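# Stow coiled earphones in chest drawer and close it

## Task

Place the coiled earphones inside the small chest's open drawer, then push the drawer closed, keeping the chest standing upright.

## Robot and tools

Robot: two seven-joint arms, left_arm and right_arm, each with a parallel gripper and a wrist camera (cam_left_wrist, cam_right_wrist, both 896x504). The left_arm fingers can fold: only the outer quarter of each pad, near the tip, grips at the set force; closer to the palm the fingers may wrap round a part, hold a thin one loosely, or squeeze a wide one too hard, and a fingertip pushed tip-first onto a surface folds easily, hiding contact. right_arm fingers are rigid. Bases in the scene frame: left_arm at (+0.005, +0.443, 0) m, quat_wxyz (+1.000, 0, 0, +0.016); right_arm at (-0.029, -0.446, 0) m, quat_wxyz (+1.000, 0, 0, -0.014). A camera stand sits behind the arms.

Frames: the scene frame has its origin at table height midway between the nominal bases, +z up, +x out over the table, +y toward left_arm (arm names do not match image sides). Printed positions (metres) and quat_wxyz are in this frame and may be off by a few cm. Each gripper's fingers point along its own +z and close along its y; end_effector_position is the point between closed pads, and the fingertips lie about 33 mm past it (9 mm when fully open).

Action row, used by execute_actions and move: one flat list of 18 numbers, each in [-1, 1], covering both arms even if one is idle: left dx, dy, dz, rx, ry, rz, left gripper position, force_limit, speed, then the same nine for the right. The six pose numbers are an offset, not a pose: measured along that arm's Hand target axes from the Hand target at the start of the action (or move). 1.0 equals 0.6 m or 180 degrees; rx, ry, rz form one rotation vector. Repeating an offset moves further. Six zeros re-command the current Hand target. Gripper position: +1 fully open (140 mm), about -0.8 pads touch, -1 close until blocked. force_limit: -1 about 14 N, 0 about 40 N, +1 about 58 N (slow close); faster closes grip much harder. speed: -1 about 30 mm/s, 0 about 140, +1 about 250. Both default to +1. Sending a gripper 0 is a real command, so repeat the last values to leave it alone.

execute_actions(actions, cameras): actions is a list of actions; each action is up to 15 rows, one per 1/30 s step, every row counted from the same start pose; a short action holds its last row. An empty list returns state and all images. cameras: list of names, ["all"], or [] (unknown names invalidate the call).

move(target, speed, blend, blocking, cameras): straight-line paths toward target, which is one 18-number row or a list of up to 15 rows, all offsets from the same starting Hand targets. speed in m/s, 0.002 to 2 (default 0.25), one value or one per target; turning is capped at twice that in rad/s and 2.5 rad/s. blend in metres rounds corners (0 stops at each). Moves last at most 10 s, do not avoid obstacles, and grippers lag and overshoot more when fast. Finger changes for later targets are applied on arrival. The result adds a move: line (done, off_target, moving, held, fault) plus limits notes; done means within 3 mm and 2 degrees, not that nothing is touched.

wait(seconds 0 to 10, cameras): lets the scene run. stop(cameras): brakes a running move; fingers continue. zoom_image(camera, region [x0, y0, x1, y1] pixels, at most 504 square) enlarges the latest image of a wrist camera. clear_fault(arm, cameras) clears a reported torque or force fault on that arm. finished_scene(scene): ends the scene irreversibly; call it only when the earphones are in the closed drawer and the chest stands.

Controller: each step the commanded pose is clipped to within 70 mm and 16 degrees of the measured one; Hand target in results is the clipped command, and the next offsets count from it. A gripper may rest short of it; resend zeros or the remaining gap. To stop pushing, command the target back past the gripper.

Results: end_effector_position and quaternion per arm; Hand target; Tool commands; object_status (0 moving, 1 blocked while opening, 2 blocked while closing, i.e. holding, 3 reached position or pads met); position_measured in counts (3 open, 75 about 100 mm, 139 about 60 mm, 200 about 20 mm, 230 pads touch); joint positions, torques and external torques; flange force along gripper axes (biased, includes held weight); wrist depth as 7x7 grid of mm distances, "-" for none; step positions for execute_actions. To grip harder while status 2, raise force_limit and nudge position between -1 and -0.98; to soften, reopen and close slowly.

Avoid: an arm stops with a fault if contact torque hits a load limit (85 N m big joints, 11 N m forearm roll and wrist joints), outside force reaches 85 N, a joint exceeds its range (elbow -3.077 to -0.117, wrist pitch 0.440 to 4.622, others about ±2.9, shoulder ±1.836) or moves too fast. Overheating from holding loads, stretching or pushing against unreachable poses brakes an arm for 30-60 s; watch for MOTOR HOT. Never let the grippers or cameras of the two arms collide or grip each other. Do not drop the earphones, knock anything off the table, slam the drawer, tip the chest, or squeeze hard on parts still resting on something. Random small pushes may move loose objects; recheck with cameras.

Each tool is called after "Emit:" as name([rows], argument=value, ...), one row to a line, values as JSON.

## Session

Emit:
execute_actions(actions=[])

Scene clock: 0.00 s.
left_arm: end_effector_position=(+0.7704, +0.7153, +0.2962) position_measured=3 object_status=3 end_effector_quat_wxyz=(-0.481, +0.552, -0.582, +0.353) | right_arm: end_effector_position=(+0.0207, -0.7249, +0.1294) position_measured=3 object_status=3 end_effector_quat_wxyz=(-0.448, +0.644, -0.620, +0.000)
Joint positions: left_arm=[0.855 0.508 -0.425 -2.086 0.498 3.807 0.093] | right_arm=[-1.699 0.12 -0.111 -2.351 0.404 1.598 -2.082]
Joint velocities: within noise
Joint torques (N m): no reading
External joint torques (N m): no reading
Flange force (N): no reading
Wrist depth (mm): cam_left_wrist=[2354 2133 2289 2836 2170 - - / 2521 2936 2599 2868 2248 - 297 / 2836 - 3565 1426 2354 - 307 / 3418 131 3283 1194 2627 133 111 / - 107 4159 1620 2495 126 96 / - 94 2170 2836 2627 1934 97 / - - 2332 2151 - 1920 -] | cam_right_wrist=[3274 - - 265 218 - - / 2865 - - - - - - / 2626 - - - - - - / - 139 821 - - 136 - / - 102 1230 - 371 145 98 / - 3453 869 863 335 314 - / - 3763 3551 739 311 300 298]
Hand target: left_arm +0.7704, +0.7153, +0.2962; -0.481, +0.552, -0.582, +0.353 | right_arm +0.0207, -0.7249, +0.1294; -0.448, +0.644, -0.620, +0.000
Tool commands: left_gripper/position=+1.0 left_gripper/force_limit=+1.0 left_gripper/speed=+1.0 right_gripper/position=+1.0 right_gripper/force_limit=+1.0 right_gripper/speed=+1.0

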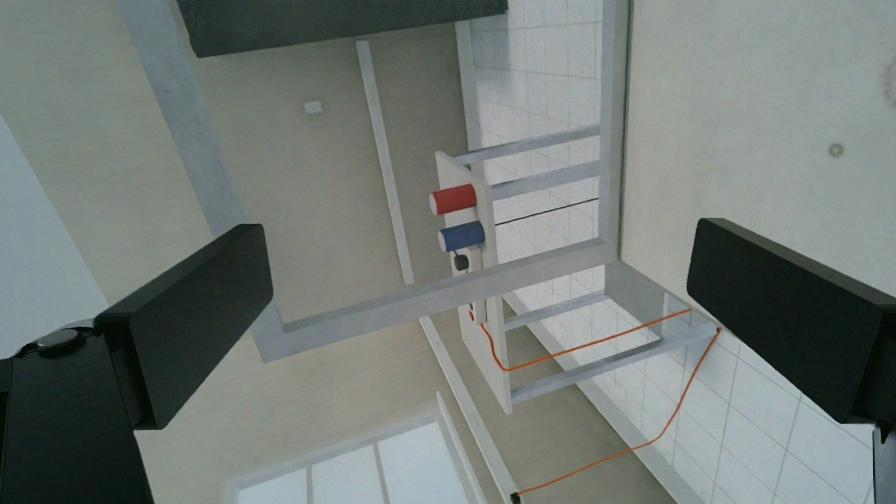

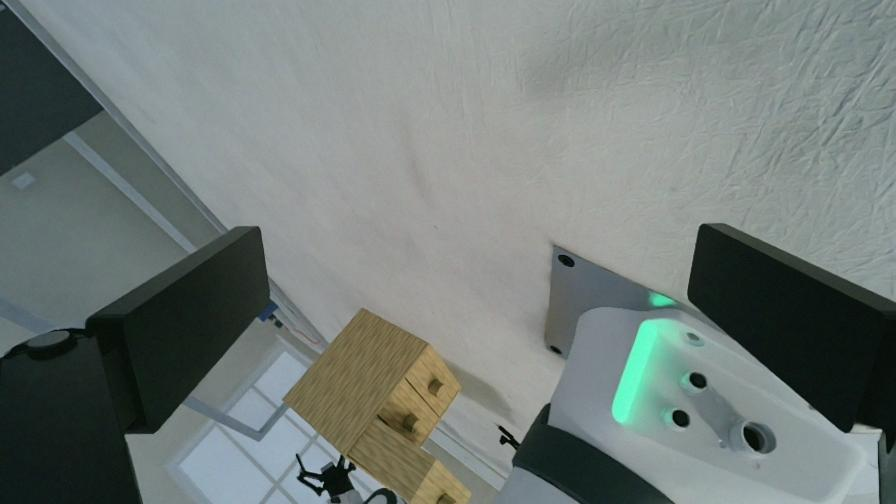

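Emit:
zoom_image(camera="cam_right_wrist", region=[240, 290, 540, 504])

Scaled by 1.680 from the camera's 896x504 image, which has a finer 1280x720 frame.

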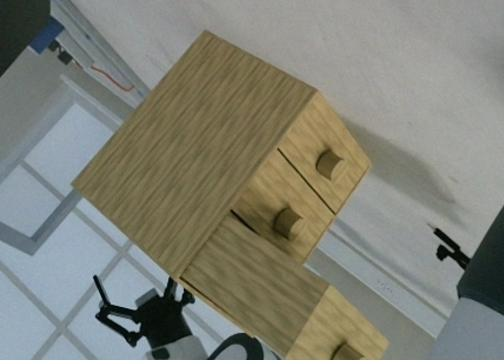

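Emit:
move(target=[0.488,-0.194,-0.835,-0.362,-0.266,-0.438,1,1,1,-0.668,-0.640,0.347,-0.325,0,-0.449,1,1,1], speed=0.4, cameras=["all"])

Scene clock: 65.30 s.
left_arm: end_effector_position=(+0.3513, +0.3524, +0.4999) position_measured=3 object_status=3 end_effector_quat_wxyz=(-0.001, +1.000, -0.003, +0.000) | right_arm: end_effector_position=(+0.3516, -0.3505, +0.4492) position_measured=3 object_status=3 end_effector_quat_wxyz=(-0.001, +1.000, +0.001, +0.001)
Joint positions: left_arm=[0.966 -0.807 -0.644 -1.81 -0.49 1.163 -1.254] | right_arm=[-1.098 -0.881 0.756 -1.909 0.595 1.248 -1.947]
Joint velocities: left_arm=[0.001 -0.001 0 -0.001 0.001 -0.001 -0.006] | right_arm=[within noise]
Joint torques (N m): left_arm=[0.05 5.54 13.49 18.19 0.54 2.32 -0.15] | right_arm=[-0.58 10.23 -17.97 16.85 0.76 2.29 0.13]
External joint torques (N m): left_arm=[0.03 -0.76 -0.29 0.59 -0.25 -0.35 -0.15] | right_arm=[-0.67 -0.04 -0.29 -0.14 -0.12 -0.33 0.13]
Flange force (N): left_arm=[-0.2 1.9 -1.5] | right_arm=[0.0 0.3 -0.8]
Wrist depth (mm): cam_left_wrist=[- - - - - 377 359 / 583 587 - - - 406 379 / 629 625 618 594 - 428 398 / 674 124 638 669 630 134 486 / - 107 738 674 - 126 96 / - 99 565 732 758 - 97 / - - 408 394 802 - -] | cam_right_wrist=[365 524 545 - - - - / 349 483 560 - - - 578 / 356 449 582 - - - - / 449 389 626 - - 137 - / - 102 672 - - 128 102 / - 102 - 663 627 - - / - - - 722 506 - -]
Hand target: left_arm +0.3510, +0.3510, +0.5002; -0.001, +1.000, +0.000, +0.000 | right_arm +0.3508, -0.3507, +0.4494; +0.000, +1.000, -0.001, +0.000
Off the commanded pose: left_arm 0.002 m, 0 deg | right_arm 0.001 m, 0 deg.
move: done; limits=paced

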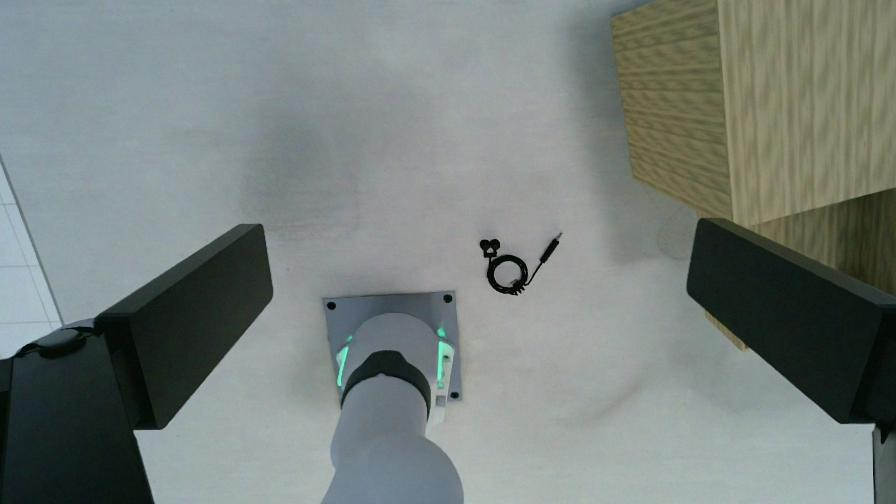

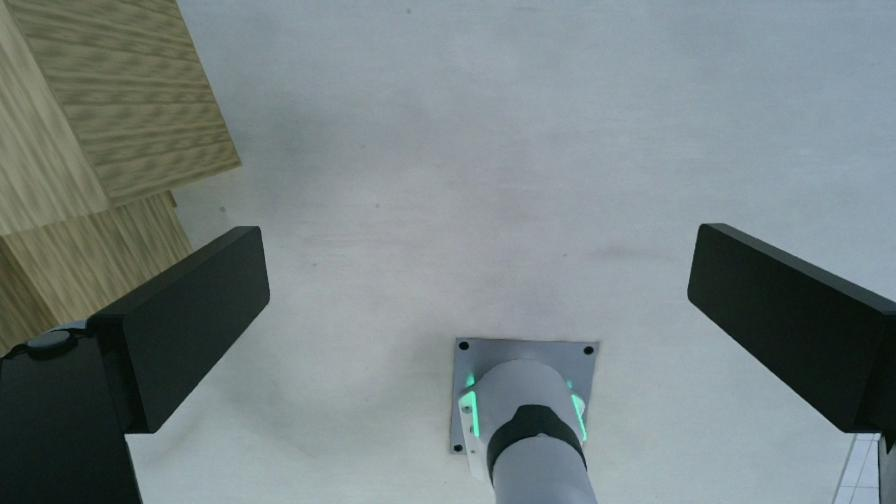

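Emit:
zoom_image(camera="cam_left_wrist", region=[450, 215, 590, 315])

Emit:
zoom_image(camera="cam_left_wrist", region=[580, 0, 896, 440])

Emit:
zoom_image(camera="cam_right_wrist", region=[0, 0, 300, 440])

Scaled by 3.600 from the camera's 896x504 image, which has a finer 1280x720 frame.

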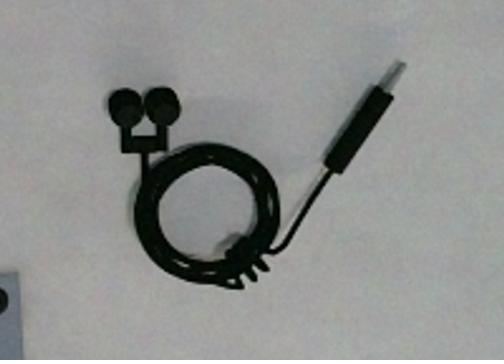

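Scaled by 1.145 from the camera's 896x504 image, which has a finer 1280x720 frame.

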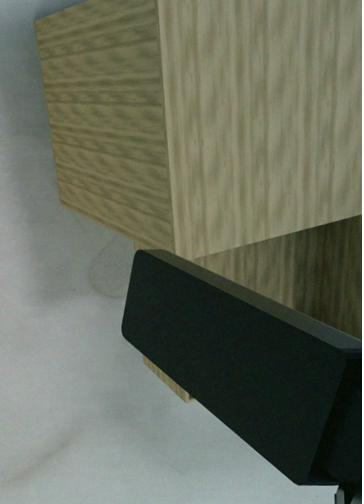

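Scaled by 1.145 from the camera's 896x504 image, which has a finer 1280x720 frame.

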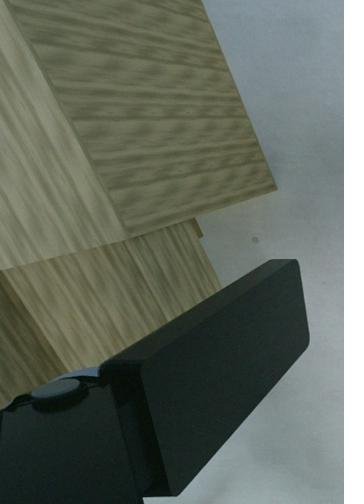

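Emit:
move(target=[-0.317,0.083,0.25,0,0,0,1,1,1,-0.383,-0.417,-0.05,0,0,0,1,1,1], speed=0.3, cameras=["all"])

Scene clock: 160.43 s.
left_arm: end_effector_position=(+0.1612, +0.3019, +0.3508) position_measured=3 object_status=3 end_effector_quat_wxyz=(-0.003, +1.000, -0.003, +0.000) | right_arm: end_effector_position=(+0.1225, -0.1010, +0.4793) position_measured=3 object_status=3 end_effector_quat_wxyz=(+0.001, +1.000, +0.001, +0.000)
Joint positions: left_arm=[0.598 -1.52 -0.493 -2.499 -0.566 1.064 -1.262] | right_arm=[-0.81 -1.29 0.61 -1.754 0.922 0.761 -1.456]
Joint velocities: left_arm=[within noise] | right_arm=[-0.001 0.001 0.001 0 0.001 0.001 0.004]
Joint torques (N m): left_arm=[0.01 15.96 12.8 14.7 0.53 2.29 -0.12] | right_arm=[-0.59 27.12 -20.03 5.42 0.73 2.34 0.15]
External joint torques (N m): left_arm=[0 -1.32 0.81 -0.7 -0.23 -0.38 -0.12] | right_arm=[-0.55 -0.38 -0.99 -0.28 0.13 -0.3 0.15]
Flange force (N): left_arm=[-5.2 -0.3 3.8] | right_arm=[-1.4 0.7 0.7]
Wrist depth (mm): cam_left_wrist=[- 437 - - 439 - 262 / - 451 - - - - 279 / - - - 480 - 504 291 / - 124 435 499 - 134 113 / - 114 359 532 558 126 96 / - 166 190 - 584 - 97 / - 159 162 609 645 - -] | cam_right_wrist=[577 - 417 419 542 - - / - 576 429 409 603 - - / 593 - - - - - - / 564 133 - - - 145 306 / - 102 - - - 136 102 / - 102 - - - - - / - 1692 1637 1648 1670 357 319]
Hand target: left_arm +0.1607, +0.3014, +0.3502; -0.001, +1.000, +0.000, +0.000 | right_arm +0.1217, -0.0999, +0.4795; +0.000, +1.000, -0.001, +0.000
Off the commanded pose: left_arm 0.001 m, 0 deg | right_arm 0.001 m, 0 deg.
move: done

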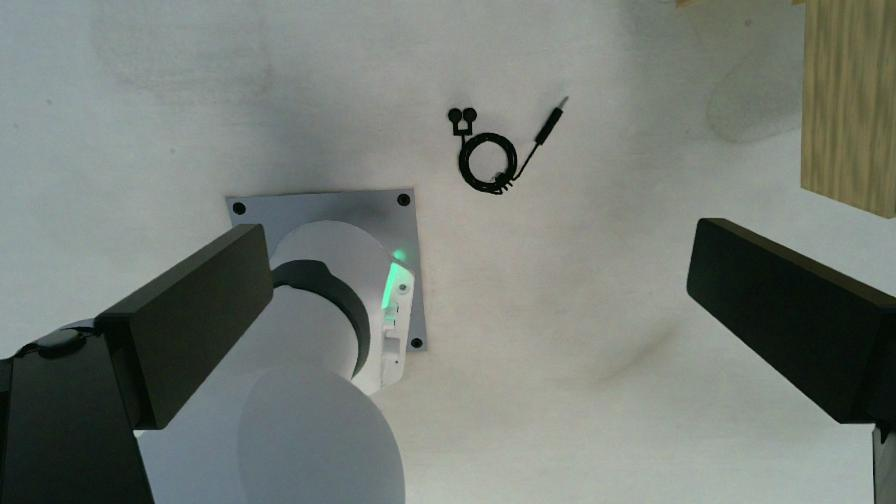

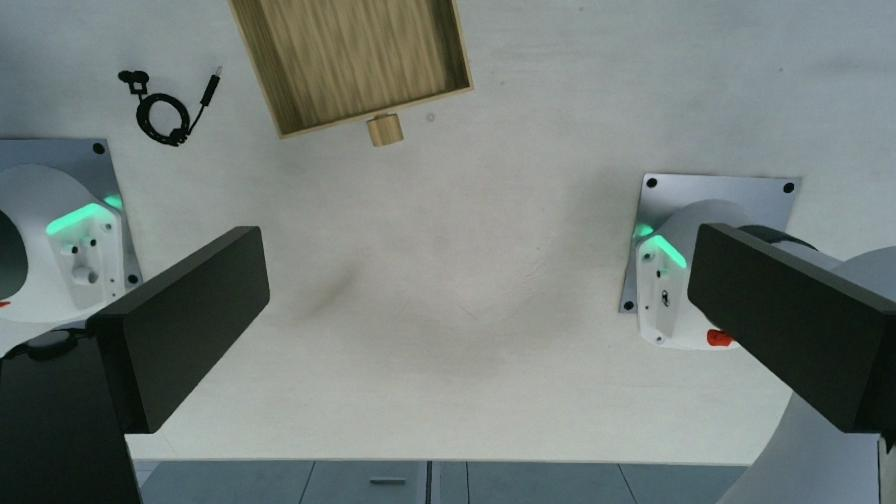

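Emit:
move(target=[0.098,0.018,0.45,0,0,-0.344,-1,-1,0,0,0,0,0,0,0,1,1,1], speed=0.3, cameras=["all"])

Scene clock: 292.30 s.
left_arm: end_effector_position=(+0.2006, +0.2977, +0.1224) position_measured=233 object_status=3 end_effector_quat_wxyz=(-0.007, +0.926, +0.376, -0.028) | right_arm: end_effector_position=(+0.1225, -0.1010, +0.4793) position_measured=3 object_status=3 end_effector_quat_wxyz=(+0.001, +1.000, +0.000, +0.000)
Joint positions: left_arm=[0.532 -1.792 -1.121 -2.933 -1.158 1.206 -1.971] | right_arm=[-0.81 -1.29 0.61 -1.754 0.922 0.761 -1.453]
Joint velocities: left_arm=[0.001 0.001 0.001 0.001 0.003 0 0.007] | right_arm=[within noise]
Joint torques (N m): left_arm=[-0.31 13.89 15.85 7.23 1.35 2.29 0.27] | right_arm=[-0.07 27.69 -19.55 5.21 0.51 2.5 0.16]
External joint torques (N m): left_arm=[-0.31 0.08 0.49 -0.1 0.42 -0.19 0.28] | right_arm=[-0.09 0.15 -0.43 -0.51 -0.08 -0.15 0.16]
Flange force (N): left_arm=[-0.5 -2.6 -3.0] | right_arm=[-0.9 1.2 0.9]
Wrist depth (mm): cam_left_wrist=[238 229 - 228 222 220 228 / 241 242 238 236 233 232 224 / 228 254 256 249 - 243 - / 216 268 273 141 - 258 256 / 214 292 - 90 89 89 263 / 256 - 71 - - - 291 / - - - - - 67 -] | cam_right_wrist=[415 - 417 413 - - - / - 599 428 424 - - - / 588 646 - - - - 603 / 563 126 - - 655 145 302 / - 102 - - - 135 102 / - 96 - - - - - / - 432 1715 1510 1659 1751 318]
Hand target: left_arm +0.2005, +0.2977, +0.1228; -0.008, +0.927, +0.374, -0.029 (not the last commanded pose) | right_arm +0.1217, -0.0999, +0.4795; +0.000, +1.000, -0.001, +0.000
Off the commanded pose: left_arm 0.047 m, 18 deg | right_arm 0.001 m, 0 deg.
move: held (left_arm; a check stopped the path); limits=held
pose unreachable (left arm): on one or more control steps of this call, first in action 0 (counted from 0), this arm could not follow its commanded pose, so it was not sent that pose on those steps. It may still have moved: this result reports where it is.
cause: moving toward the commanded pose would bring two parts of the arm too close to each other (joints 2 (shoulder) to 5 (forearm roll) lie between them).

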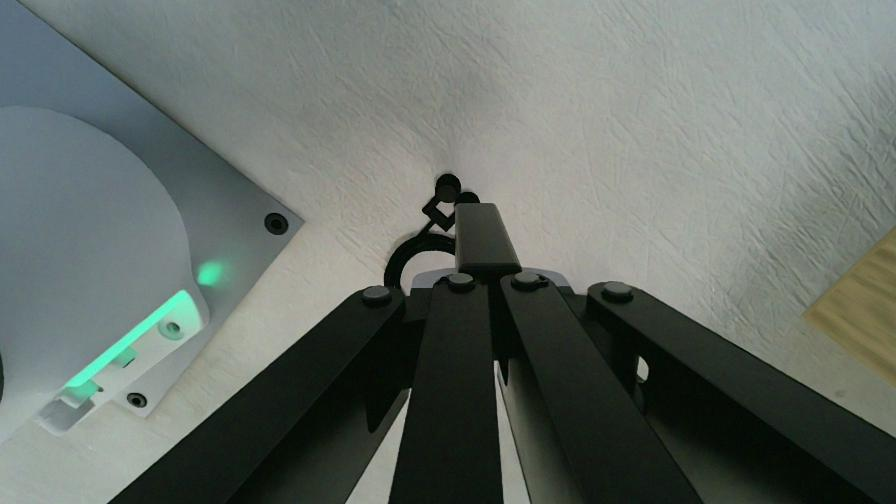

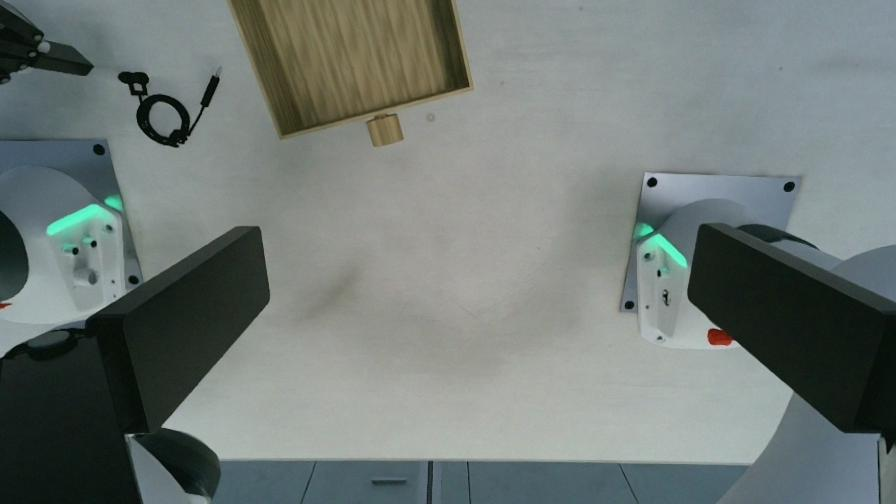

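Emit:
move([
  [0.88,-0.0775,-0.383,0,0,0,-1,-1,0,0,0,0,0,0,0,1,1,1],
  [0.88,-0.0775,-0.383,0,0,0,-1,-1,0,0.022,-0.6,0.3,0,0,0.656,1,1,1],
], speed=0.35, cameras=["all"])

Scene clock: 348.93 s.
left_arm: end_effector_position=(+0.5619, +0.6990, +0.3293) position_measured=233 object_status=3 end_effector_quat_wxyz=(-0.007, +0.928, +0.372, -0.027) | right_arm: end_effector_position=(+0.1318, +0.2442, +0.2989) position_measured=3 object_status=3 end_effector_quat_wxyz=(-0.014, +0.728, -0.685, -0.008)
Joint positions: left_arm=[2.503 -0.766 -1.589 -1.437 -0.731 1.445 -1.469] | right_arm=[-1.168 -1.464 0.96 -1.109 1.78 1.007 0.809]
Joint velocities: left_arm=[within noise] | right_arm=[-0.001 0 0.001 -0.002 -0.001 -0.001 -0.007]
Joint torques (N m): left_arm=[0.07 28.29 20.75 17.54 1 2.17 -0.1] | right_arm=[0.39 50.03 -22.63 -8.84 0.54 2.18 -0.28]
External joint torques (N m): left_arm=[0.07 -1.4 -0.68 0.73 0.03 -0.38 -0.1] | right_arm=[0.31 0.56 -0.98 -1.27 -0.14 -0.37 -0.28]
Flange force (N): left_arm=[7.5 2.9 -2.5] | right_arm=[11.1 3.4 2.6]
Wrist depth (mm): cam_left_wrist=[1242 - - 393 408 - 408 / 1235 - - - 423 - - / 1334 474 - - - 465 453 / 503 503 - 116 486 - 493 / - 531 - 90 89 - - / 576 - 71 - - - - / - - - - - 67 -] | cam_right_wrist=[- - - - - - - / - - - - - 400 - / - - - - - - - / 448 127 - - 447 136 - / - 102 - - 413 145 102 / - 96 - - 345 365 - / - - - - 287 266 -]
Hand target: left_arm +0.5616, +0.6988, +0.3289; -0.008, +0.927, +0.374, -0.029 | right_arm +0.1311, +0.2432, +0.3000; -0.013, +0.730, -0.683, -0.008 (not the last commanded pose)
Off the commanded pose: left_arm 0.001 m, 0 deg | right_arm 0.016 m, 32 deg; orientation clipped.
move: held (right_arm; a check stopped the path); limits=paced,held
pose unreachable (right arm): on one or more control steps of this call, first in action 0 (counted from 0), this arm could not follow its commanded pose, so it was not sent that pose on those steps. It may still have moved: this result reports where it is.
cause: moving toward the commanded pose would bring a part of the arm too close to another arm (a part of this arm just beyond joint 7 (wrist roll) and a part of the left arm just beyond its joint 3 (upper arm roll), 14 mm apart when this arm was first held).

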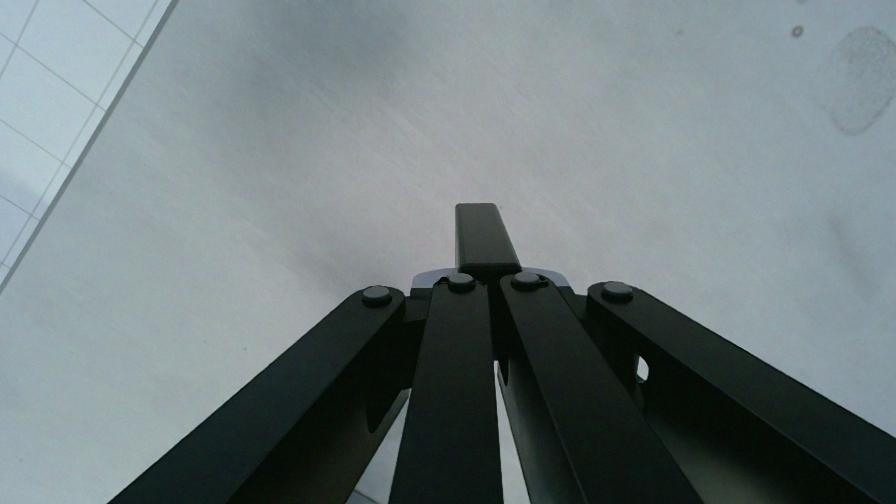

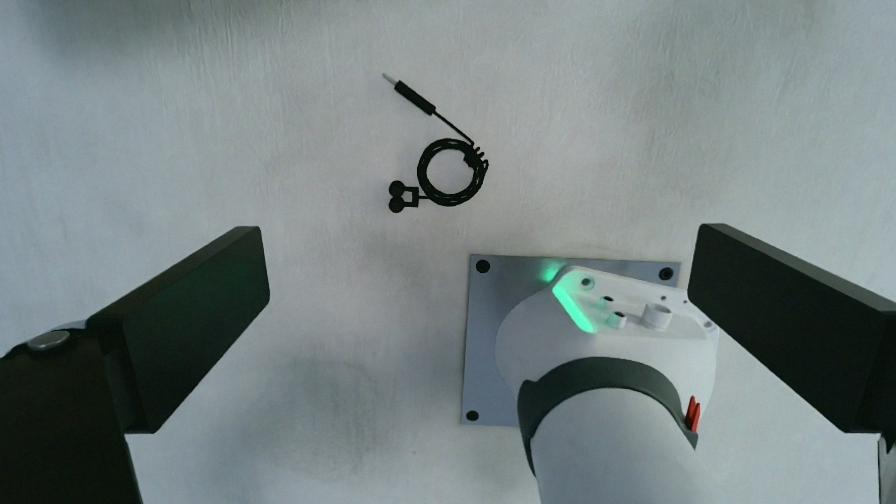

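Emit:
move([
  [0,0,0,0,0,0,-1,-1,0,0.365,0.023,-0.178,0,0,0.178,1,1,1],
  [-0.822,0.0585,0.319,0,0,0,-1,-1,0,0.365,0.023,-0.178,0,0,0.178,1,1,1],
  [-0.938,0.0195,0.009,-0.005,0.019,0.244,-1,-1,0,0.365,0.023,-0.178,0,0,0.178,1,1,1],
], speed=0.35, blend=[0.05,0.03,0])

Scene clock: 469.40 s.
left_arm: end_effector_position=(+0.3738, +0.5011, +0.2351) position_measured=233 object_status=3 end_effector_quat_wxyz=(-0.011, +0.927, +0.374, -0.038) | right_arm: end_effector_position=(+0.1323, +0.0220, +0.4008) position_measured=3 object_status=3 end_effector_quat_wxyz=(+0.012, -0.512, +0.859, +0.012)
Joint positions: left_arm=[1.465 -1.123 -1.018 -2.418 -0.818 1.528 -1.437] | right_arm=[-0.966 -1.526 0.678 -1.728 1.356 0.723 0.806]
Joint velocities: left_arm=[0.001 -0.001 0 0.004 -0.001 -0.001 0.001] | right_arm=[within noise]
Joint torques (N m): left_arm=[-0.27 11.58 20.65 15.53 1.12 2.47 0.28] | right_arm=[0.41 35.81 -21.88 -2.21 0.19 2.18 -0.22]
External joint torques (N m): left_arm=[-0.33 -0.12 -0.26 0.09 0.09 -0.04 0.28] | right_arm=[0.42 -0.3 -0.51 -1.24 -0.4 -0.35 -0.22]
Flange force (N): left_arm=[-0.5 -0.1 0.3] | right_arm=[6.7 -0.5 3.9]
Wrist depth (mm): cam_left_wrist=[- 340 325 319 - - 309 / 358 346 342 - 332 347 337 / 388 377 - - 358 352 355 / 392 398 408 117 386 391 - / - - - 90 89 - 407 / - - 72 - - - 364 / - - - - - 67 -] | cam_right_wrist=[487 - 326 - - - - / - 329 359 - - - - / - 370 377 376 - - - / 320 139 395 368 - 135 - / - 110 343 - - 136 102 / - 346 - - - 523 - / - 383 - - - 447 127]
Hand target: left_arm +0.3745, +0.5019, +0.2357; -0.012, +0.927, +0.372, -0.037 (not the last commanded pose) | right_arm +0.1313, +0.0207, +0.4002; +0.011, -0.513, +0.858, +0.011
Off the commanded pose: left_arm 0.312 m, 44 deg | right_arm 0.002 m, 0 deg.
move: held (left_arm; a check stopped the path); path passed 1 of 3 targets; limits=held
pose unreachable (left arm): on one or more control steps of this call, first in action 0 (counted from 0), this arm could not follow its commanded pose, so it was not sent that pose on those steps. It may still have moved: this result reports where it is.
cause: moving toward the commanded pose would bring a part of the arm too close to another arm (a part of this arm just beyond joint 4 (elbow) and the right arm's gripper, 26 mm apart when this arm was first held).

Emit:
move([
  [0,0,0,0,0,0,-1,-1,0,0.4925,-0.206,-0.1,0,0,0,1,1,1],
  [-0.173,0.072,-0.4345,-0.008,0.024,0.243,-1,-1,0,0.4925,-0.206,-0.1,0,0,0,1,1,1],
  [0.715,0.193,-0.153,0.28,0.453,0.614,-1,-1,0,0.4925,-0.206,-0.1,0,0,0,1,1,1],
], speed=0.4, blend=[0.05,0.03,0])

Scene clock: 503.30 s.
left_arm: end_effector_position=(+0.7698, +0.7152, +0.2935) position_measured=233 object_status=3 end_effector_quat_wxyz=(-0.478, +0.558, -0.579, +0.354) | right_arm: end_effector_position=(+0.0998, -0.2982, +0.4505) position_measured=3 object_status=3 end_effector_quat_wxyz=(+0.011, -0.512, +0.859, +0.012)
Joint positions: left_arm=[1.077 0.575 -0.718 -2.118 0.351 3.762 0.338] | right_arm=[-0.673 -1.377 0.355 -2.201 0.496 0.886 0.189]
Joint velocities: left_arm=[0 0 0.001 0 0.001 0.003 0.004] | right_arm=[within noise]
Joint torques (N m): left_arm=[-0.96 -35.79 -10.86 19.37 1.52 3.24 0.17] | right_arm=[0.36 20.13 -11.97 12.19 0.33 2.67 -0.23]
External joint torques (N m): left_arm=[-0.94 1.23 0.69 0.67 0.48 0.03 0.27] | right_arm=[0.34 1.07 -0.44 -1.06 -0.36 0.13 -0.23]
Flange force (N): left_arm=[-0.3 2.7 8.2] | right_arm=[3.1 -2.2 0.8]
Wrist depth (mm): cam_left_wrist=[- 2208 2423 2773 2208 - 315 / - - 2936 3081 2332 - 316 / 3007 - - 3007 2495 - - / - - - 117 1808 - - / 2399 - - 90 89 83 - / - - 71 - - - - / - - - - - 67 -] | cam_right_wrist=[- - - 203 201 - - / - - - 558 - - - / 570 - - 585 - - - / - 128 - 630 - 135 - / - 102 687 - 672 128 102 / - 96 632 497 469 - - / - - 499 550 511 737 -]
Hand target: left_arm +0.7703, +0.7153, +0.2959; -0.481, +0.554, -0.581, +0.353 | right_arm +0.1002, -0.2998, +0.4504; +0.011, -0.513, +0.858, +0.011
Off the commanded pose: left_arm 0.002 m, 1 deg | right_arm 0.002 m, 0 deg.
move: done; limits=paced

Emit:
move(target=[0,0,0,0,0,0,-1,-1,0,-0.84,0.3885,0.3123,0,0,0,1,1,1], speed=0.35, cameras=["cam_right_wrist"])

Scene clock: 515.73 s.
left_arm: end_effector_position=(+0.7698, +0.7152, +0.2937) position_measured=233 object_status=3 end_effector_quat_wxyz=(-0.478, +0.557, -0.580, +0.354) | right_arm: end_effector_position=(+0.1337, +0.2592, +0.2791) position_measured=3 object_status=3 end_effector_quat_wxyz=(+0.010, -0.516, +0.856, +0.010)
Joint positions: left_arm=[1.077 0.575 -0.718 -2.118 0.351 3.763 0.34] | right_arm=[-1.171 -1.435 1.054 -1.054 1.727 1.082 1.383]
Joint velocities: left_arm=[within noise] | right_arm=[0 0.001 -0.001 0.001 -0.001 -0.001 0.005]
Joint torques (N m): left_arm=[-1.05 -35.72 -10.4 19.4 1.5 3.28 0.24] | right_arm=[-0.56 50.98 -22.11 -6.68 0.61 2.38 0.28]
External joint torques (N m): left_arm=[-1.12 1.35 1.09 0.63 0.47 0.07 0.34] | right_arm=[-0.38 0.85 -0.23 -0.31 -0.11 -0.13 0.28]
Flange force (N): left_arm=[0.7 3.5 9.3] | right_arm=[-1.3 0.2 -1.9]
Wrist depth (mm): cam_left_wrist=[2447 2029 2170 3007 2115 353 - / 2627 - - 2836 2228 - 280 / - 4025 2836 3081 2332 397 - / - 2599 3781 128 590 481 335 / 2495 - - 90 89 - 351 / - - 71 - - - 325 / - - - - - 67 -] | cam_right_wrist=[259 324 - - - - - / 310 - - - - - - / 368 - - - - 393 346 / - - 434 - 402 145 302 / - 96 - - - 145 102 / - 97 - - - 255 - / - - - - - 494 175]
Hand target: left_arm +0.7703, +0.7153, +0.2959; -0.481, +0.554, -0.581, +0.353 | right_arm +0.1342, +0.2599, +0.2799; +0.011, -0.513, +0.858, +0.011
Off the commanded pose: left_arm 0.002 m, 1 deg | right_arm 0.001 m, 0 deg.
move: done
Images, in order (width x height): cam_right_wrist 896x504.

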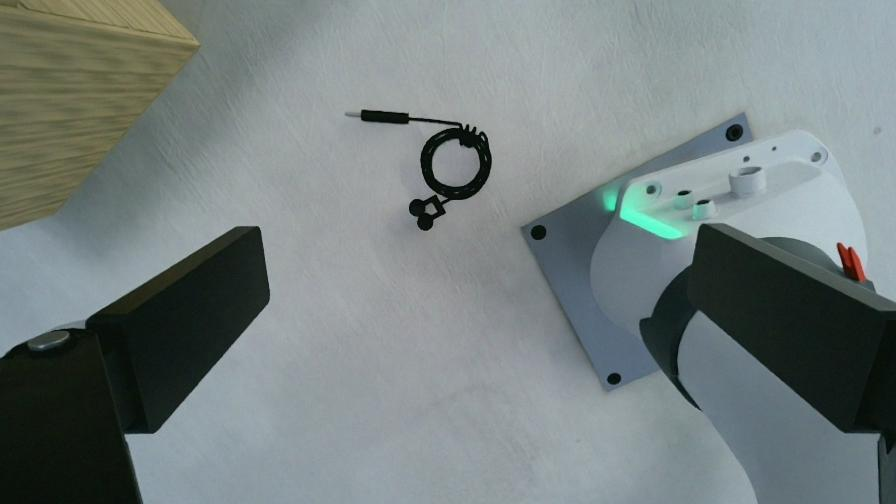

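Emit:
move(target=[0,0,0,0,0,0,-1,-1,0,0,0.017,0.3,0,0,0,0.2,-1,0], speed=0.25, cameras=["cam_right_wrist"])

Scene clock: 538.80 s.
left_arm: end_effector_position=(+0.7698, +0.7152, +0.2937) position_measured=233 object_status=3 end_effector_quat_wxyz=(-0.478, +0.557, -0.580, +0.354) | right_arm: end_effector_position=(+0.1262, +0.2681, +0.0983) position_measured=104 object_status=3 end_effector_quat_wxyz=(+0.009, -0.511, +0.859, +0.008)
Joint positions: left_arm=[1.077 0.575 -0.718 -2.118 0.351 3.763 0.34] | right_arm=[-1.016 -1.734 1.187 -1.332 1.843 1.266 1.342]
Joint velocities: left_arm=[within noise] | right_arm=[0 0.001 -0.001 0.001 0.001 0.004 -0.002]
Joint torques (N m): left_arm=[-1.08 -35.8 -10.33 19.39 1.51 3.27 0.22] | right_arm=[-0.05 48.43 -27.81 -9.06 0.94 2.62 -0.25]
External joint torques (N m): left_arm=[-1.01 1.25 1.26 0.68 0.47 0.06 0.32] | right_arm=[-0.02 0.3 -0.81 -0.99 0.16 0.11 -0.25]
Flange force (N): left_arm=[0.5 3.4 9.1] | right_arm=[5.3 -1.9 -0.3]
Wrist depth (mm): cam_left_wrist=[- 2115 1905 2868 2097 417 288 / 2471 399 - 2773 2170 436 - / 2742 - 4456 1503 2399 - - / - 465 - 127 2573 434 356 / - - - 90 89 88 342 / - - 72 - - - - / - - - - - 67 -] | cam_right_wrist=[- - - - - - - / - - - - - - - / - - - 214 - - - / - - - 232 162 230 225 / - - 114 - - 108 94 / - - - - - - - / - - - - - - -]
Hand target: left_arm +0.7703, +0.7153, +0.2959; -0.481, +0.554, -0.581, +0.353 | right_arm +0.1264, +0.2701, +0.1001; +0.011, -0.513, +0.858, +0.011
Off the commanded pose: left_arm 0.002 m, 1 deg | right_arm 0.003 m, 1 deg.
move: done
Images, in order (width x height): cam_right_wrist 896x504.

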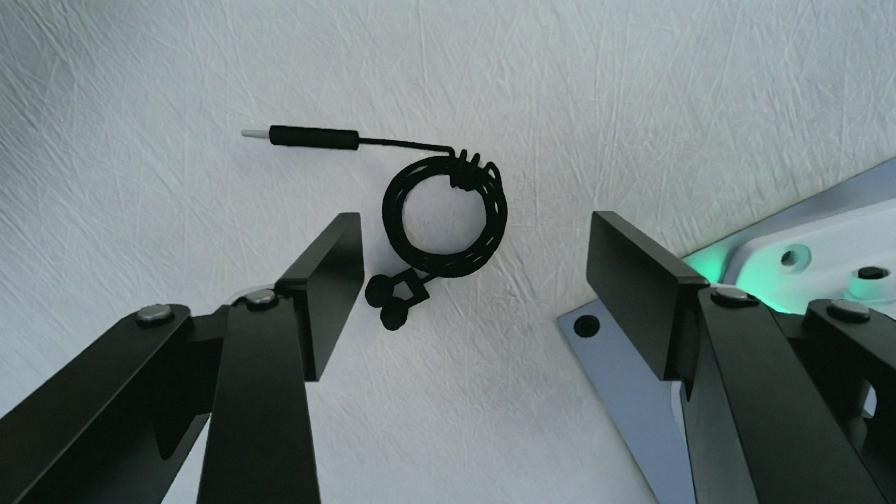

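Emit:
move(target=[0,0,0,0,0,0,-1,-1,0,-0.017,-0.0163,0.0967,0,0,0,0.2,-1,0], speed=0.12, cameras=["cam_right_wrist"])

Scene clock: 579.80 s.
left_arm: end_effector_position=(+0.7698, +0.7152, +0.2937) position_measured=233 object_status=3 end_effector_quat_wxyz=(-0.478, +0.557, -0.580, +0.354) | right_arm: end_effector_position=(+0.1387, +0.2757, +0.0416) position_measured=104 object_status=3 end_effector_quat_wxyz=(+0.009, -0.512, +0.859, +0.011)
Joint positions: left_arm=[1.077 0.575 -0.718 -2.118 0.351 3.763 0.34] | right_arm=[-1.026 -1.771 1.276 -1.311 1.863 1.368 1.338]
Joint velocities: left_arm=[within noise] | right_arm=[0.001 0 0 0.002 0.001 0.004 0]
Joint torques (N m): left_arm=[-1.03 -35.71 -10.32 19.42 1.52 3.29 0.24] | right_arm=[-0.52 48.46 -27.52 -8.25 0.66 2.54 -0.2]
External joint torques (N m): left_arm=[-1.31 1.29 0.99 0.68 0.52 0.08 0.34] | right_arm=[-0.6 0.51 -0.25 -0.43 -0.16 0.04 -0.2]
Flange force (N): left_arm=[0.9 3.3 9.6] | right_arm=[-0.1 -1.1 -1.1]
Wrist depth (mm): cam_left_wrist=[- 2133 2170 2521 2170 - 325 / 2447 382 - 3199 2170 - - / - 2712 3199 3119 2269 - - / - - 4091 128 1757 487 360 / - 3515 - 90 89 88 390 / 2311 - 71 - - - - / - - - - - 67 -] | cam_right_wrist=[- - - - - - - / - - - - - - - / - - - 156 - - - / - - - 172 162 - 174 / - - 113 - - 107 171 / - - - - - - - / - - - - - - -]
Hand target: left_arm +0.7703, +0.7153, +0.2959; -0.481, +0.554, -0.581, +0.353 | right_arm +0.1402, +0.2762, +0.0423; +0.011, -0.513, +0.858, +0.011
Off the commanded pose: left_arm 0.002 m, 1 deg | right_arm 0.002 m, 0 deg.
joint read past its limit (right arm) — joint 2 (shoulder), lower limit.
joint sent to its limit (right arm) — joint 2 (shoulder), lower limit. The joint targets still meet the commanded pose.
move: done
Images, in order (width x height): cam_right_wrist 896x504.

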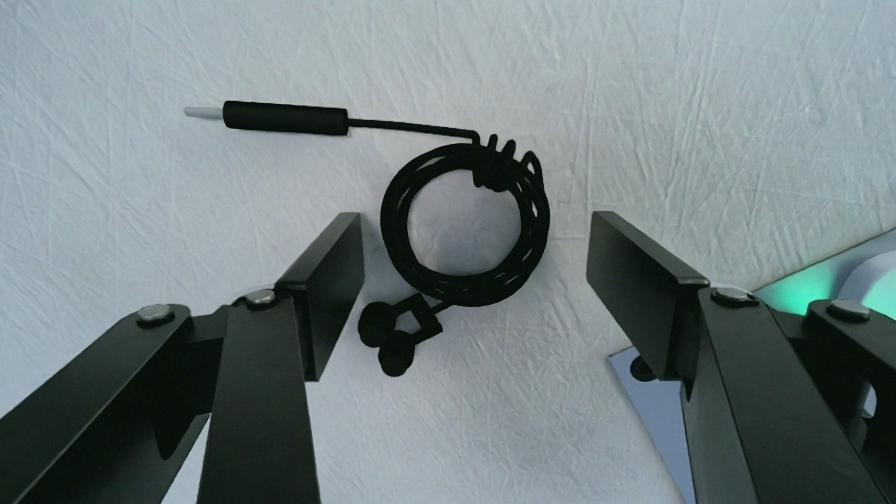

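Emit:
move(target=[0,0,0,0,0,0,-1,-1,0,0.0058,-0.0047,0.004,0,0,0,0.02,-1,0], speed=0.1, cameras=["cam_right_wrist"])

Scene clock: 605.40 s.
left_arm: end_effector_position=(+0.7698, +0.7152, +0.2937) position_measured=233 object_status=3 end_effector_quat_wxyz=(-0.478, +0.557, -0.580, +0.354) | right_arm: end_effector_position=(+0.1400, +0.2718, +0.0388) position_measured=127 object_status=3 end_effector_quat_wxyz=(+0.009, -0.511, +0.859, +0.012)
Joint positions: left_arm=[1.077 0.575 -0.718 -2.118 0.351 3.763 0.34] | right_arm=[-1.014 -1.771 1.289 -1.332 1.855 1.374 1.327]
Joint velocities: left_arm=[within noise] | right_arm=[0.001 0 0 0 -0.001 0.003 -0.006]
Joint torques (N m): left_arm=[-1.03 -35.72 -10.29 19.37 1.51 3.29 0.22] | right_arm=[0.43 47.85 -27.87 -8.99 0.42 2.64 -0.2]
External joint torques (N m): left_arm=[-1 1.43 1.29 0.59 0.46 0.07 0.32] | right_arm=[0.42 0.26 -0.19 -1.35 -0.4 0.13 -0.21]
Flange force (N): left_arm=[0.5 3.8 9.3] | right_arm=[9.4 -2.2 -0.5]
Wrist depth (mm): cam_left_wrist=[2311 2189 2332 2683 2080 - 287 / 2423 - - 3007 2289 - 325 / - - - 1531 2311 460 299 / - - 3241 127 2208 - - / - 3007 - 90 89 - - / - - 71 - - - 327 / - - - - - 67 -] | cam_right_wrist=[- - - 147 - - - / - - - - - - - / - - - 157 - - - / - - 132 - 139 - - / - - 96 171 - - 172 / - - - - - - - / - - - - - - -]
Hand target: left_arm +0.7703, +0.7153, +0.2959; -0.481, +0.554, -0.581, +0.353 | right_arm +0.1411, +0.2719, +0.0398; +0.011, -0.513, +0.858, +0.011
Off the commanded pose: left_arm 0.002 m, 1 deg | right_arm 0.001 m, 0 deg.
joint read past its limit (right arm) — joint 2 (shoulder), lower limit.
joint sent to its limit (right arm) — joint 2 (shoulder), lower limit. The joint targets still meet the commanded pose.
move: done
Images, in order (width x height): cam_right_wrist 896x504.

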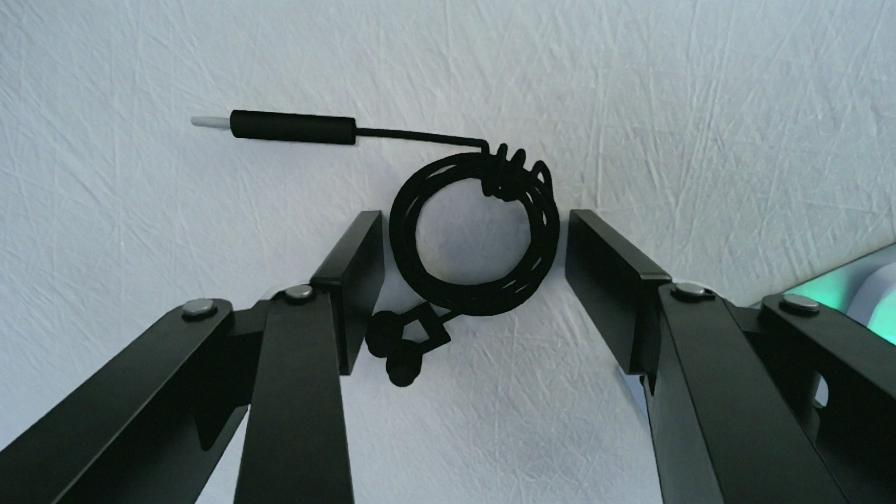

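Emit:
execute_actions([
  [[0,0,0,0,0,0,-1,-1,0,0,0,0.0033,0,0,0,0.02,-1,0]],
  [[0,0,0,0,0,0,-1,-1,0,0,0,0.0033,0,0,0,0.02,-1,0]],
  [[0,0,0,0,0,0,-1,-1,0,0,0,0.0033,0,0,0,0.02,-1,0]],
  [[0,0,0,0,0,0,-1,-1,0,0,0,0.0033,0,0,0,0.02,-1,0]],
])

Scene clock: 615.40 s.
left_arm: end_effector_position=(+0.7698, +0.7152, +0.2937) position_measured=233 object_status=3 end_effector_quat_wxyz=(-0.478, +0.557, -0.580, +0.354) | right_arm: end_effector_position=(+0.1399, +0.2721, +0.0380) position_measured=127 object_status=3 end_effector_quat_wxyz=(+0.010, -0.511, +0.859, +0.012)
Joint positions: left_arm=[1.077 0.575 -0.718 -2.118 0.351 3.763 0.34] | right_arm=[-1.009 -1.763 1.301 -1.335 1.845 1.385 1.325]
Joint torques (N m): left_arm=[-1.08 -35.81 -10.37 19.44 1.51 3.28 0.24] | right_arm=[-0.16 43.35 -23.48 -6.76 1.69 3.72 -0.26]
External joint torques (N m): left_arm=[-1.14 1.35 1.15 0.65 0.48 0.06 0.34] | right_arm=[-0.3 -3.94 4.3 0.48 0.86 1.22 -0.26]
External joint torques at the end of the 1st action: left_arm=[-1 1.31 1.21 0.67 0.48 0.08 0.36] | right_arm=[0.19 -0.48 0.73 -0.99 -0.23 0.29 -0.23]
External joint torques at the end of the 2nd action: left_arm=[-1.3 1.28 1.02 0.63 0.49 0.05 0.38] | right_arm=[0.17 -1.72 1.89 -0.42 0.14 0.58 -0.27]
External joint torques at the end of the 3rd action: left_arm=[-1.09 1.45 1.22 0.54 0.47 0.04 0.33] | right_arm=[-0.2 -3.03 3.22 -0.05 0.51 0.89 -0.26]
Flange force (N): left_arm=[0.7 3.5 9.5] | right_arm=[1.0 -1.1 11.2]
Flange force at the end of the 1st action (N): left_arm=[0.5 3.5 9.2] | right_arm=[7.5 -2.1 1.5]
Flange force at the end of the 2nd action (N): left_arm=[1.1 3.3 9.5] | right_arm=[5.5 -1.7 4.8]
Flange force at the end of the 3rd action (N): left_arm=[0.7 3.7 9.3] | right_arm=[3.5 -1.7 8.3]
Wrist depth (mm): cam_left_wrist=[- 2170 2377 2683 2248 368 314 / 2228 2573 - 3899 2208 - - / - - 3617 1485 2311 438 298 / - - - 117 2471 - 313 / - - - 90 89 - - / - - 72 - - - - / - - - - - 67 -] | cam_right_wrist=[- - 148 - - - - / - - - 153 - - - / - - - 154 - - - / - - 133 169 146 - - / - - 92 170 - - 171 / - - - - - - - / - - - - - - -]
Hand target: left_arm +0.7703, +0.7153, +0.2959; -0.481, +0.554, -0.581, +0.353 | right_arm +0.1411, +0.2721, +0.0319; +0.011, -0.513, +0.858, +0.011
Off the commanded pose: left_arm 0.002 m, 1 deg | right_arm 0.006 m, 0 deg.
joint sent to its limit (right arm) — joint 2 (shoulder), lower limit. The joint targets still meet the commanded pose.
Step readings (end_effector_position of left_arm | right_arm; steps 1 to 15: 1st action; 16 to 30: 2nd action; 31 to 45: 3rd action; 46 to 60: 4th action):
0: (+0.7698, +0.7152, +0.2937) | (+0.1401, +0.2718, +0.0388)
1: (+0.7698, +0.7152, +0.2937) | (+0.1401, +0.2718, +0.0388)
2: (+0.7698, +0.7152, +0.2937) | (+0.1400, +0.2719, +0.0384)
4: (+0.7698, +0.7152, +0.2937) | (+0.1399, +0.2720, +0.0382)
8: (+0.7698, +0.7152, +0.2937) | (+0.1399, +0.2720, +0.0381)
15: (+0.7698, +0.7152, +0.2937) | (+0.1399, +0.2720, +0.0381)
16: (+0.7698, +0.7152, +0.2937) | (+0.1399, +0.2720, +0.0381)
17: (+0.7698, +0.7152, +0.2937) | (+0.1399, +0.2720, +0.0381)
19: (+0.7698, +0.7152, +0.2937) | (+0.1399, +0.2720, +0.0381)
23: (+0.7698, +0.7152, +0.2937) | (+0.1399, +0.2721, +0.0381)
30: (+0.7698, +0.7152, +0.2937) | (+0.1399, +0.2721, +0.0381)
31: (+0.7698, +0.7152, +0.2937) | (+0.1399, +0.2721, +0.0381)
32: (+0.7698, +0.7152, +0.2937) | (+0.1399, +0.2721, +0.0381)
34: (+0.7698, +0.7152, +0.2937) | (+0.1399, +0.2721, +0.0381)
38: (+0.7698, +0.7152, +0.2937) | (+0.1399, +0.2721, +0.0381)
45: (+0.7698, +0.7152, +0.2937) | (+0.1399, +0.2721, +0.0381)
46: (+0.7698, +0.7152, +0.2937) | (+0.1399, +0.2721, +0.0380)
47: (+0.7698, +0.7152, +0.2937) | (+0.1399, +0.2721, +0.0380)
49: (+0.7698, +0.7152, +0.2937) | (+0.1399, +0.2721, +0.0380)
53: (+0.7698, +0.7152, +0.2937) | (+0.1399, +0.2721, +0.0380)
60: (+0.7698, +0.7152, +0.2937) | (+0.1399, +0.2721, +0.0380)

Emit:
move([
  [0,0,0,0,0,0,-1,-1,0,0,0,-0.0168,0,0,0,0.02,-1,0],
  [0,0,0,0,0,0,-1,-1,0,0,0,-0.0168,0,0,0,-1,-1,-1],
], speed=0.05, cameras=["cam_right_wrist"])

Scene clock: 630.67 s.
left_arm: end_effector_position=(+0.7698, +0.7152, +0.2937) position_measured=233 object_status=3 end_effector_quat_wxyz=(-0.478, +0.557, -0.580, +0.354) | right_arm: end_effector_position=(+0.1416, +0.2728, +0.0425) position_measured=219 object_status=0 end_effector_quat_wxyz=(+0.012, -0.511, +0.859, +0.012)
Joint positions: left_arm=[1.077 0.575 -0.718 -2.118 0.351 3.763 0.34] | right_arm=[-1.011 -1.762 1.293 -1.335 1.845 1.382 1.324]
Joint torques (N m): left_arm=[-1.06 -35.77 -10.35 19.45 1.51 3.29 0.22] | right_arm=[-0.13 46.91 -28.09 -7.78 0.74 2.07 -0.23]
External joint torques (N m): left_arm=[-1.07 1.3 1.18 0.69 0.48 0.07 0.32] | right_arm=[-0.26 -0.61 -0.26 -0.43 -0.09 -0.45 -0.23]
Flange force (N): left_arm=[0.6 3.4 9.4] | right_arm=[2.8 -1.4 -0.2]
Wrist depth (mm): cam_left_wrist=[- 1876 2573 2902 2115 - 298 / - 3199 - 2971 2248 458 313 / - - 3327 1540 2311 401 316 / - - 3515 117 2377 450 340 / 2471 - - 90 89 88 349 / - - 72 - - - - / - - - - - 67 -] | cam_right_wrist=[- - 152 - - - - / - 161 - 159 - - - / - - - 143 - - - / - - 178 137 174 - - / - - 87 92 91 184 182 / - - - - - - 172 / - - - - - - -]
Hand target: left_arm +0.7703, +0.7153, +0.2959; -0.481, +0.554, -0.581, +0.353 | right_arm +0.1411, +0.2718, +0.0419; +0.011, -0.513, +0.858, +0.011
Off the commanded pose: left_arm 0.002 m, 1 deg | right_arm 0.001 m, 0 deg.
move: done
Images, in order (width x height): cam_right_wrist 896x504.

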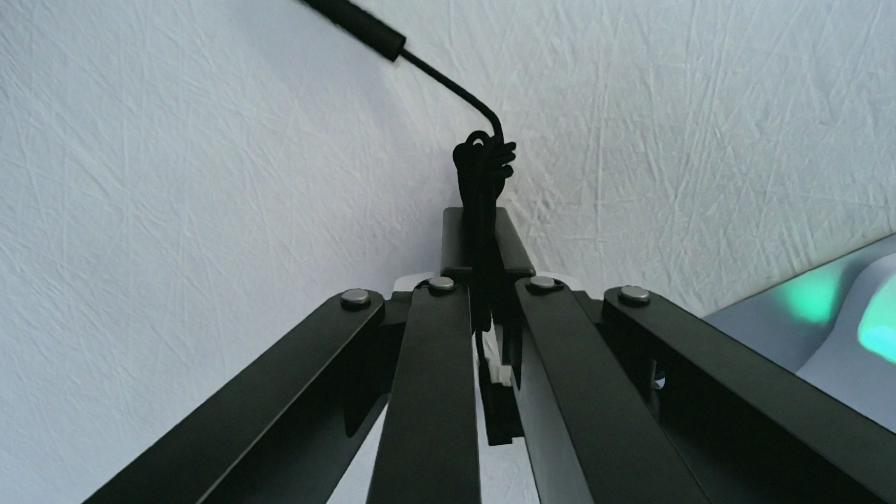

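Emit:
wait(seconds=0.5)

Scene clock: 636.47 s.
left_arm: end_effector_position=(+0.7698, +0.7152, +0.2937) position_measured=233 object_status=3 end_effector_quat_wxyz=(-0.478, +0.557, -0.580, +0.354) | right_arm: end_effector_position=(+0.1416, +0.2728, +0.0425) position_measured=219 object_status=2 end_effector_quat_wxyz=(+0.012, -0.511, +0.859, +0.012)
Joint positions: left_arm=[1.077 0.575 -0.718 -2.118 0.351 3.763 0.34] | right_arm=[-1.011 -1.762 1.293 -1.335 1.845 1.382 1.324]
Joint torques (N m): left_arm=[-1.09 -35.72 -10.29 19.38 1.51 3.26 0.22] | right_arm=[-0.12 46.96 -28.14 -7.8 0.74 2.07 -0.24]
External joint torques (N m): left_arm=[-1.2 1.33 1.16 0.63 0.49 0.05 0.32] | right_arm=[-0.24 -0.48 -0.35 -0.46 -0.09 -0.45 -0.24]
Flange force (N): left_arm=[0.9 3.5 9.5] | right_arm=[2.9 -1.4 -0.5]
Wrist depth (mm): cam_left_wrist=[2248 2208 2269 3119 2062 446 - / - 382 - 3007 2332 - - / - - 3119 1531 1320 - 299 / - - 3839 127 2495 - 316 / - - - 90 89 - 343 / - - 71 - - - - / - - - - - 67 -] | cam_right_wrist=[- - - - - - - / - 158 - - - - - / - - - - - - - / - - - 132 - - 178 / - - 87 92 91 184 182 / - - - - - - 173 / - - - - - - -]
Hand target: left_arm +0.7703, +0.7153, +0.2959; -0.481, +0.554, -0.581, +0.353 | right_arm +0.1411, +0.2718, +0.0419; +0.011, -0.513, +0.858, +0.011
Tool commands: left_gripper/position=-1.0 left_gripper/force_limit=-1.0 left_gripper/speed=+0.0 right_gripper/position=-1.0 right_gripper/force_limit=-1.0 right_gripper/speed=-1.0
Off the commanded pose: left_arm 0.002 m, 1 deg | right_arm 0.001 m, 0 deg.
wait: 0.50 s; at rest from the start

Emit:
move(target=[0,0,0,0,0,0,-1,-1,0,0,0,-0.12,0,0,0,-1,-1,-1], speed=0.1, cameras=["cam_right_wrist"])

Scene clock: 654.23 s.
left_arm: end_effector_position=(+0.7698, +0.7152, +0.2937) position_measured=233 object_status=3 end_effector_quat_wxyz=(-0.478, +0.557, -0.580, +0.354) | right_arm: end_effector_position=(+0.1398, +0.2713, +0.1144) position_measured=219 object_status=2 end_effector_quat_wxyz=(+0.011, -0.512, +0.859, +0.014)
Joint positions: left_arm=[1.077 0.575 -0.718 -2.118 0.351 3.763 0.34] | right_arm=[-1.037 -1.671 1.222 -1.304 1.789 1.294 1.323]
Joint velocities: left_arm=[within noise] | right_arm=[-0.001 0.001 0 -0.001 0 -0.004 -0.001]
Joint torques (N m): left_arm=[-1.05 -35.76 -10.34 19.47 1.51 3.28 0.26] | right_arm=[-0.63 47.77 -28.1 -6.91 0.44 2.19 -0.15]
External joint torques (N m): left_arm=[-1.14 1.31 1.15 0.66 0.49 0.06 0.36] | right_arm=[-0.93 -0.31 -0.92 -0.57 -0.39 -0.32 -0.15]
Flange force (N): left_arm=[0.7 3.4 9.5] | right_arm=[1.1 -1.7 -1.2]
Wrist depth (mm): cam_left_wrist=[- 2471 2133 2742 2029 390 286 / - - 2936 3466 2097 395 - / - - 2936 1267 2332 - 295 / 2495 - 3119 117 2151 491 343 / 3007 - - 90 89 83 - / - - 71 - - - - / - - - - - 67 -] | cam_right_wrist=[- - - - - - - / - - - - - - - / - - - - 235 - 235 / 253 264 - 133 - 253 229 / - - 87 92 93 236 199 / - - - - - - 180 / - - - - - - -]
Hand target: left_arm +0.7703, +0.7153, +0.2959; -0.481, +0.554, -0.581, +0.353 | right_arm +0.1406, +0.2696, +0.1139; +0.011, -0.513, +0.858, +0.011
Off the commanded pose: left_arm 0.002 m, 1 deg | right_arm 0.002 m, 0 deg.
move: done
Images, in order (width x height): cam_right_wrist 896x504.

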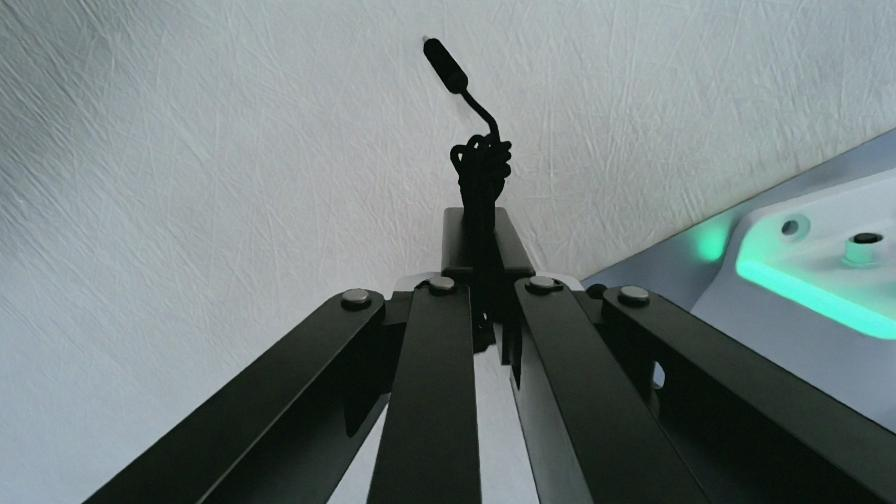

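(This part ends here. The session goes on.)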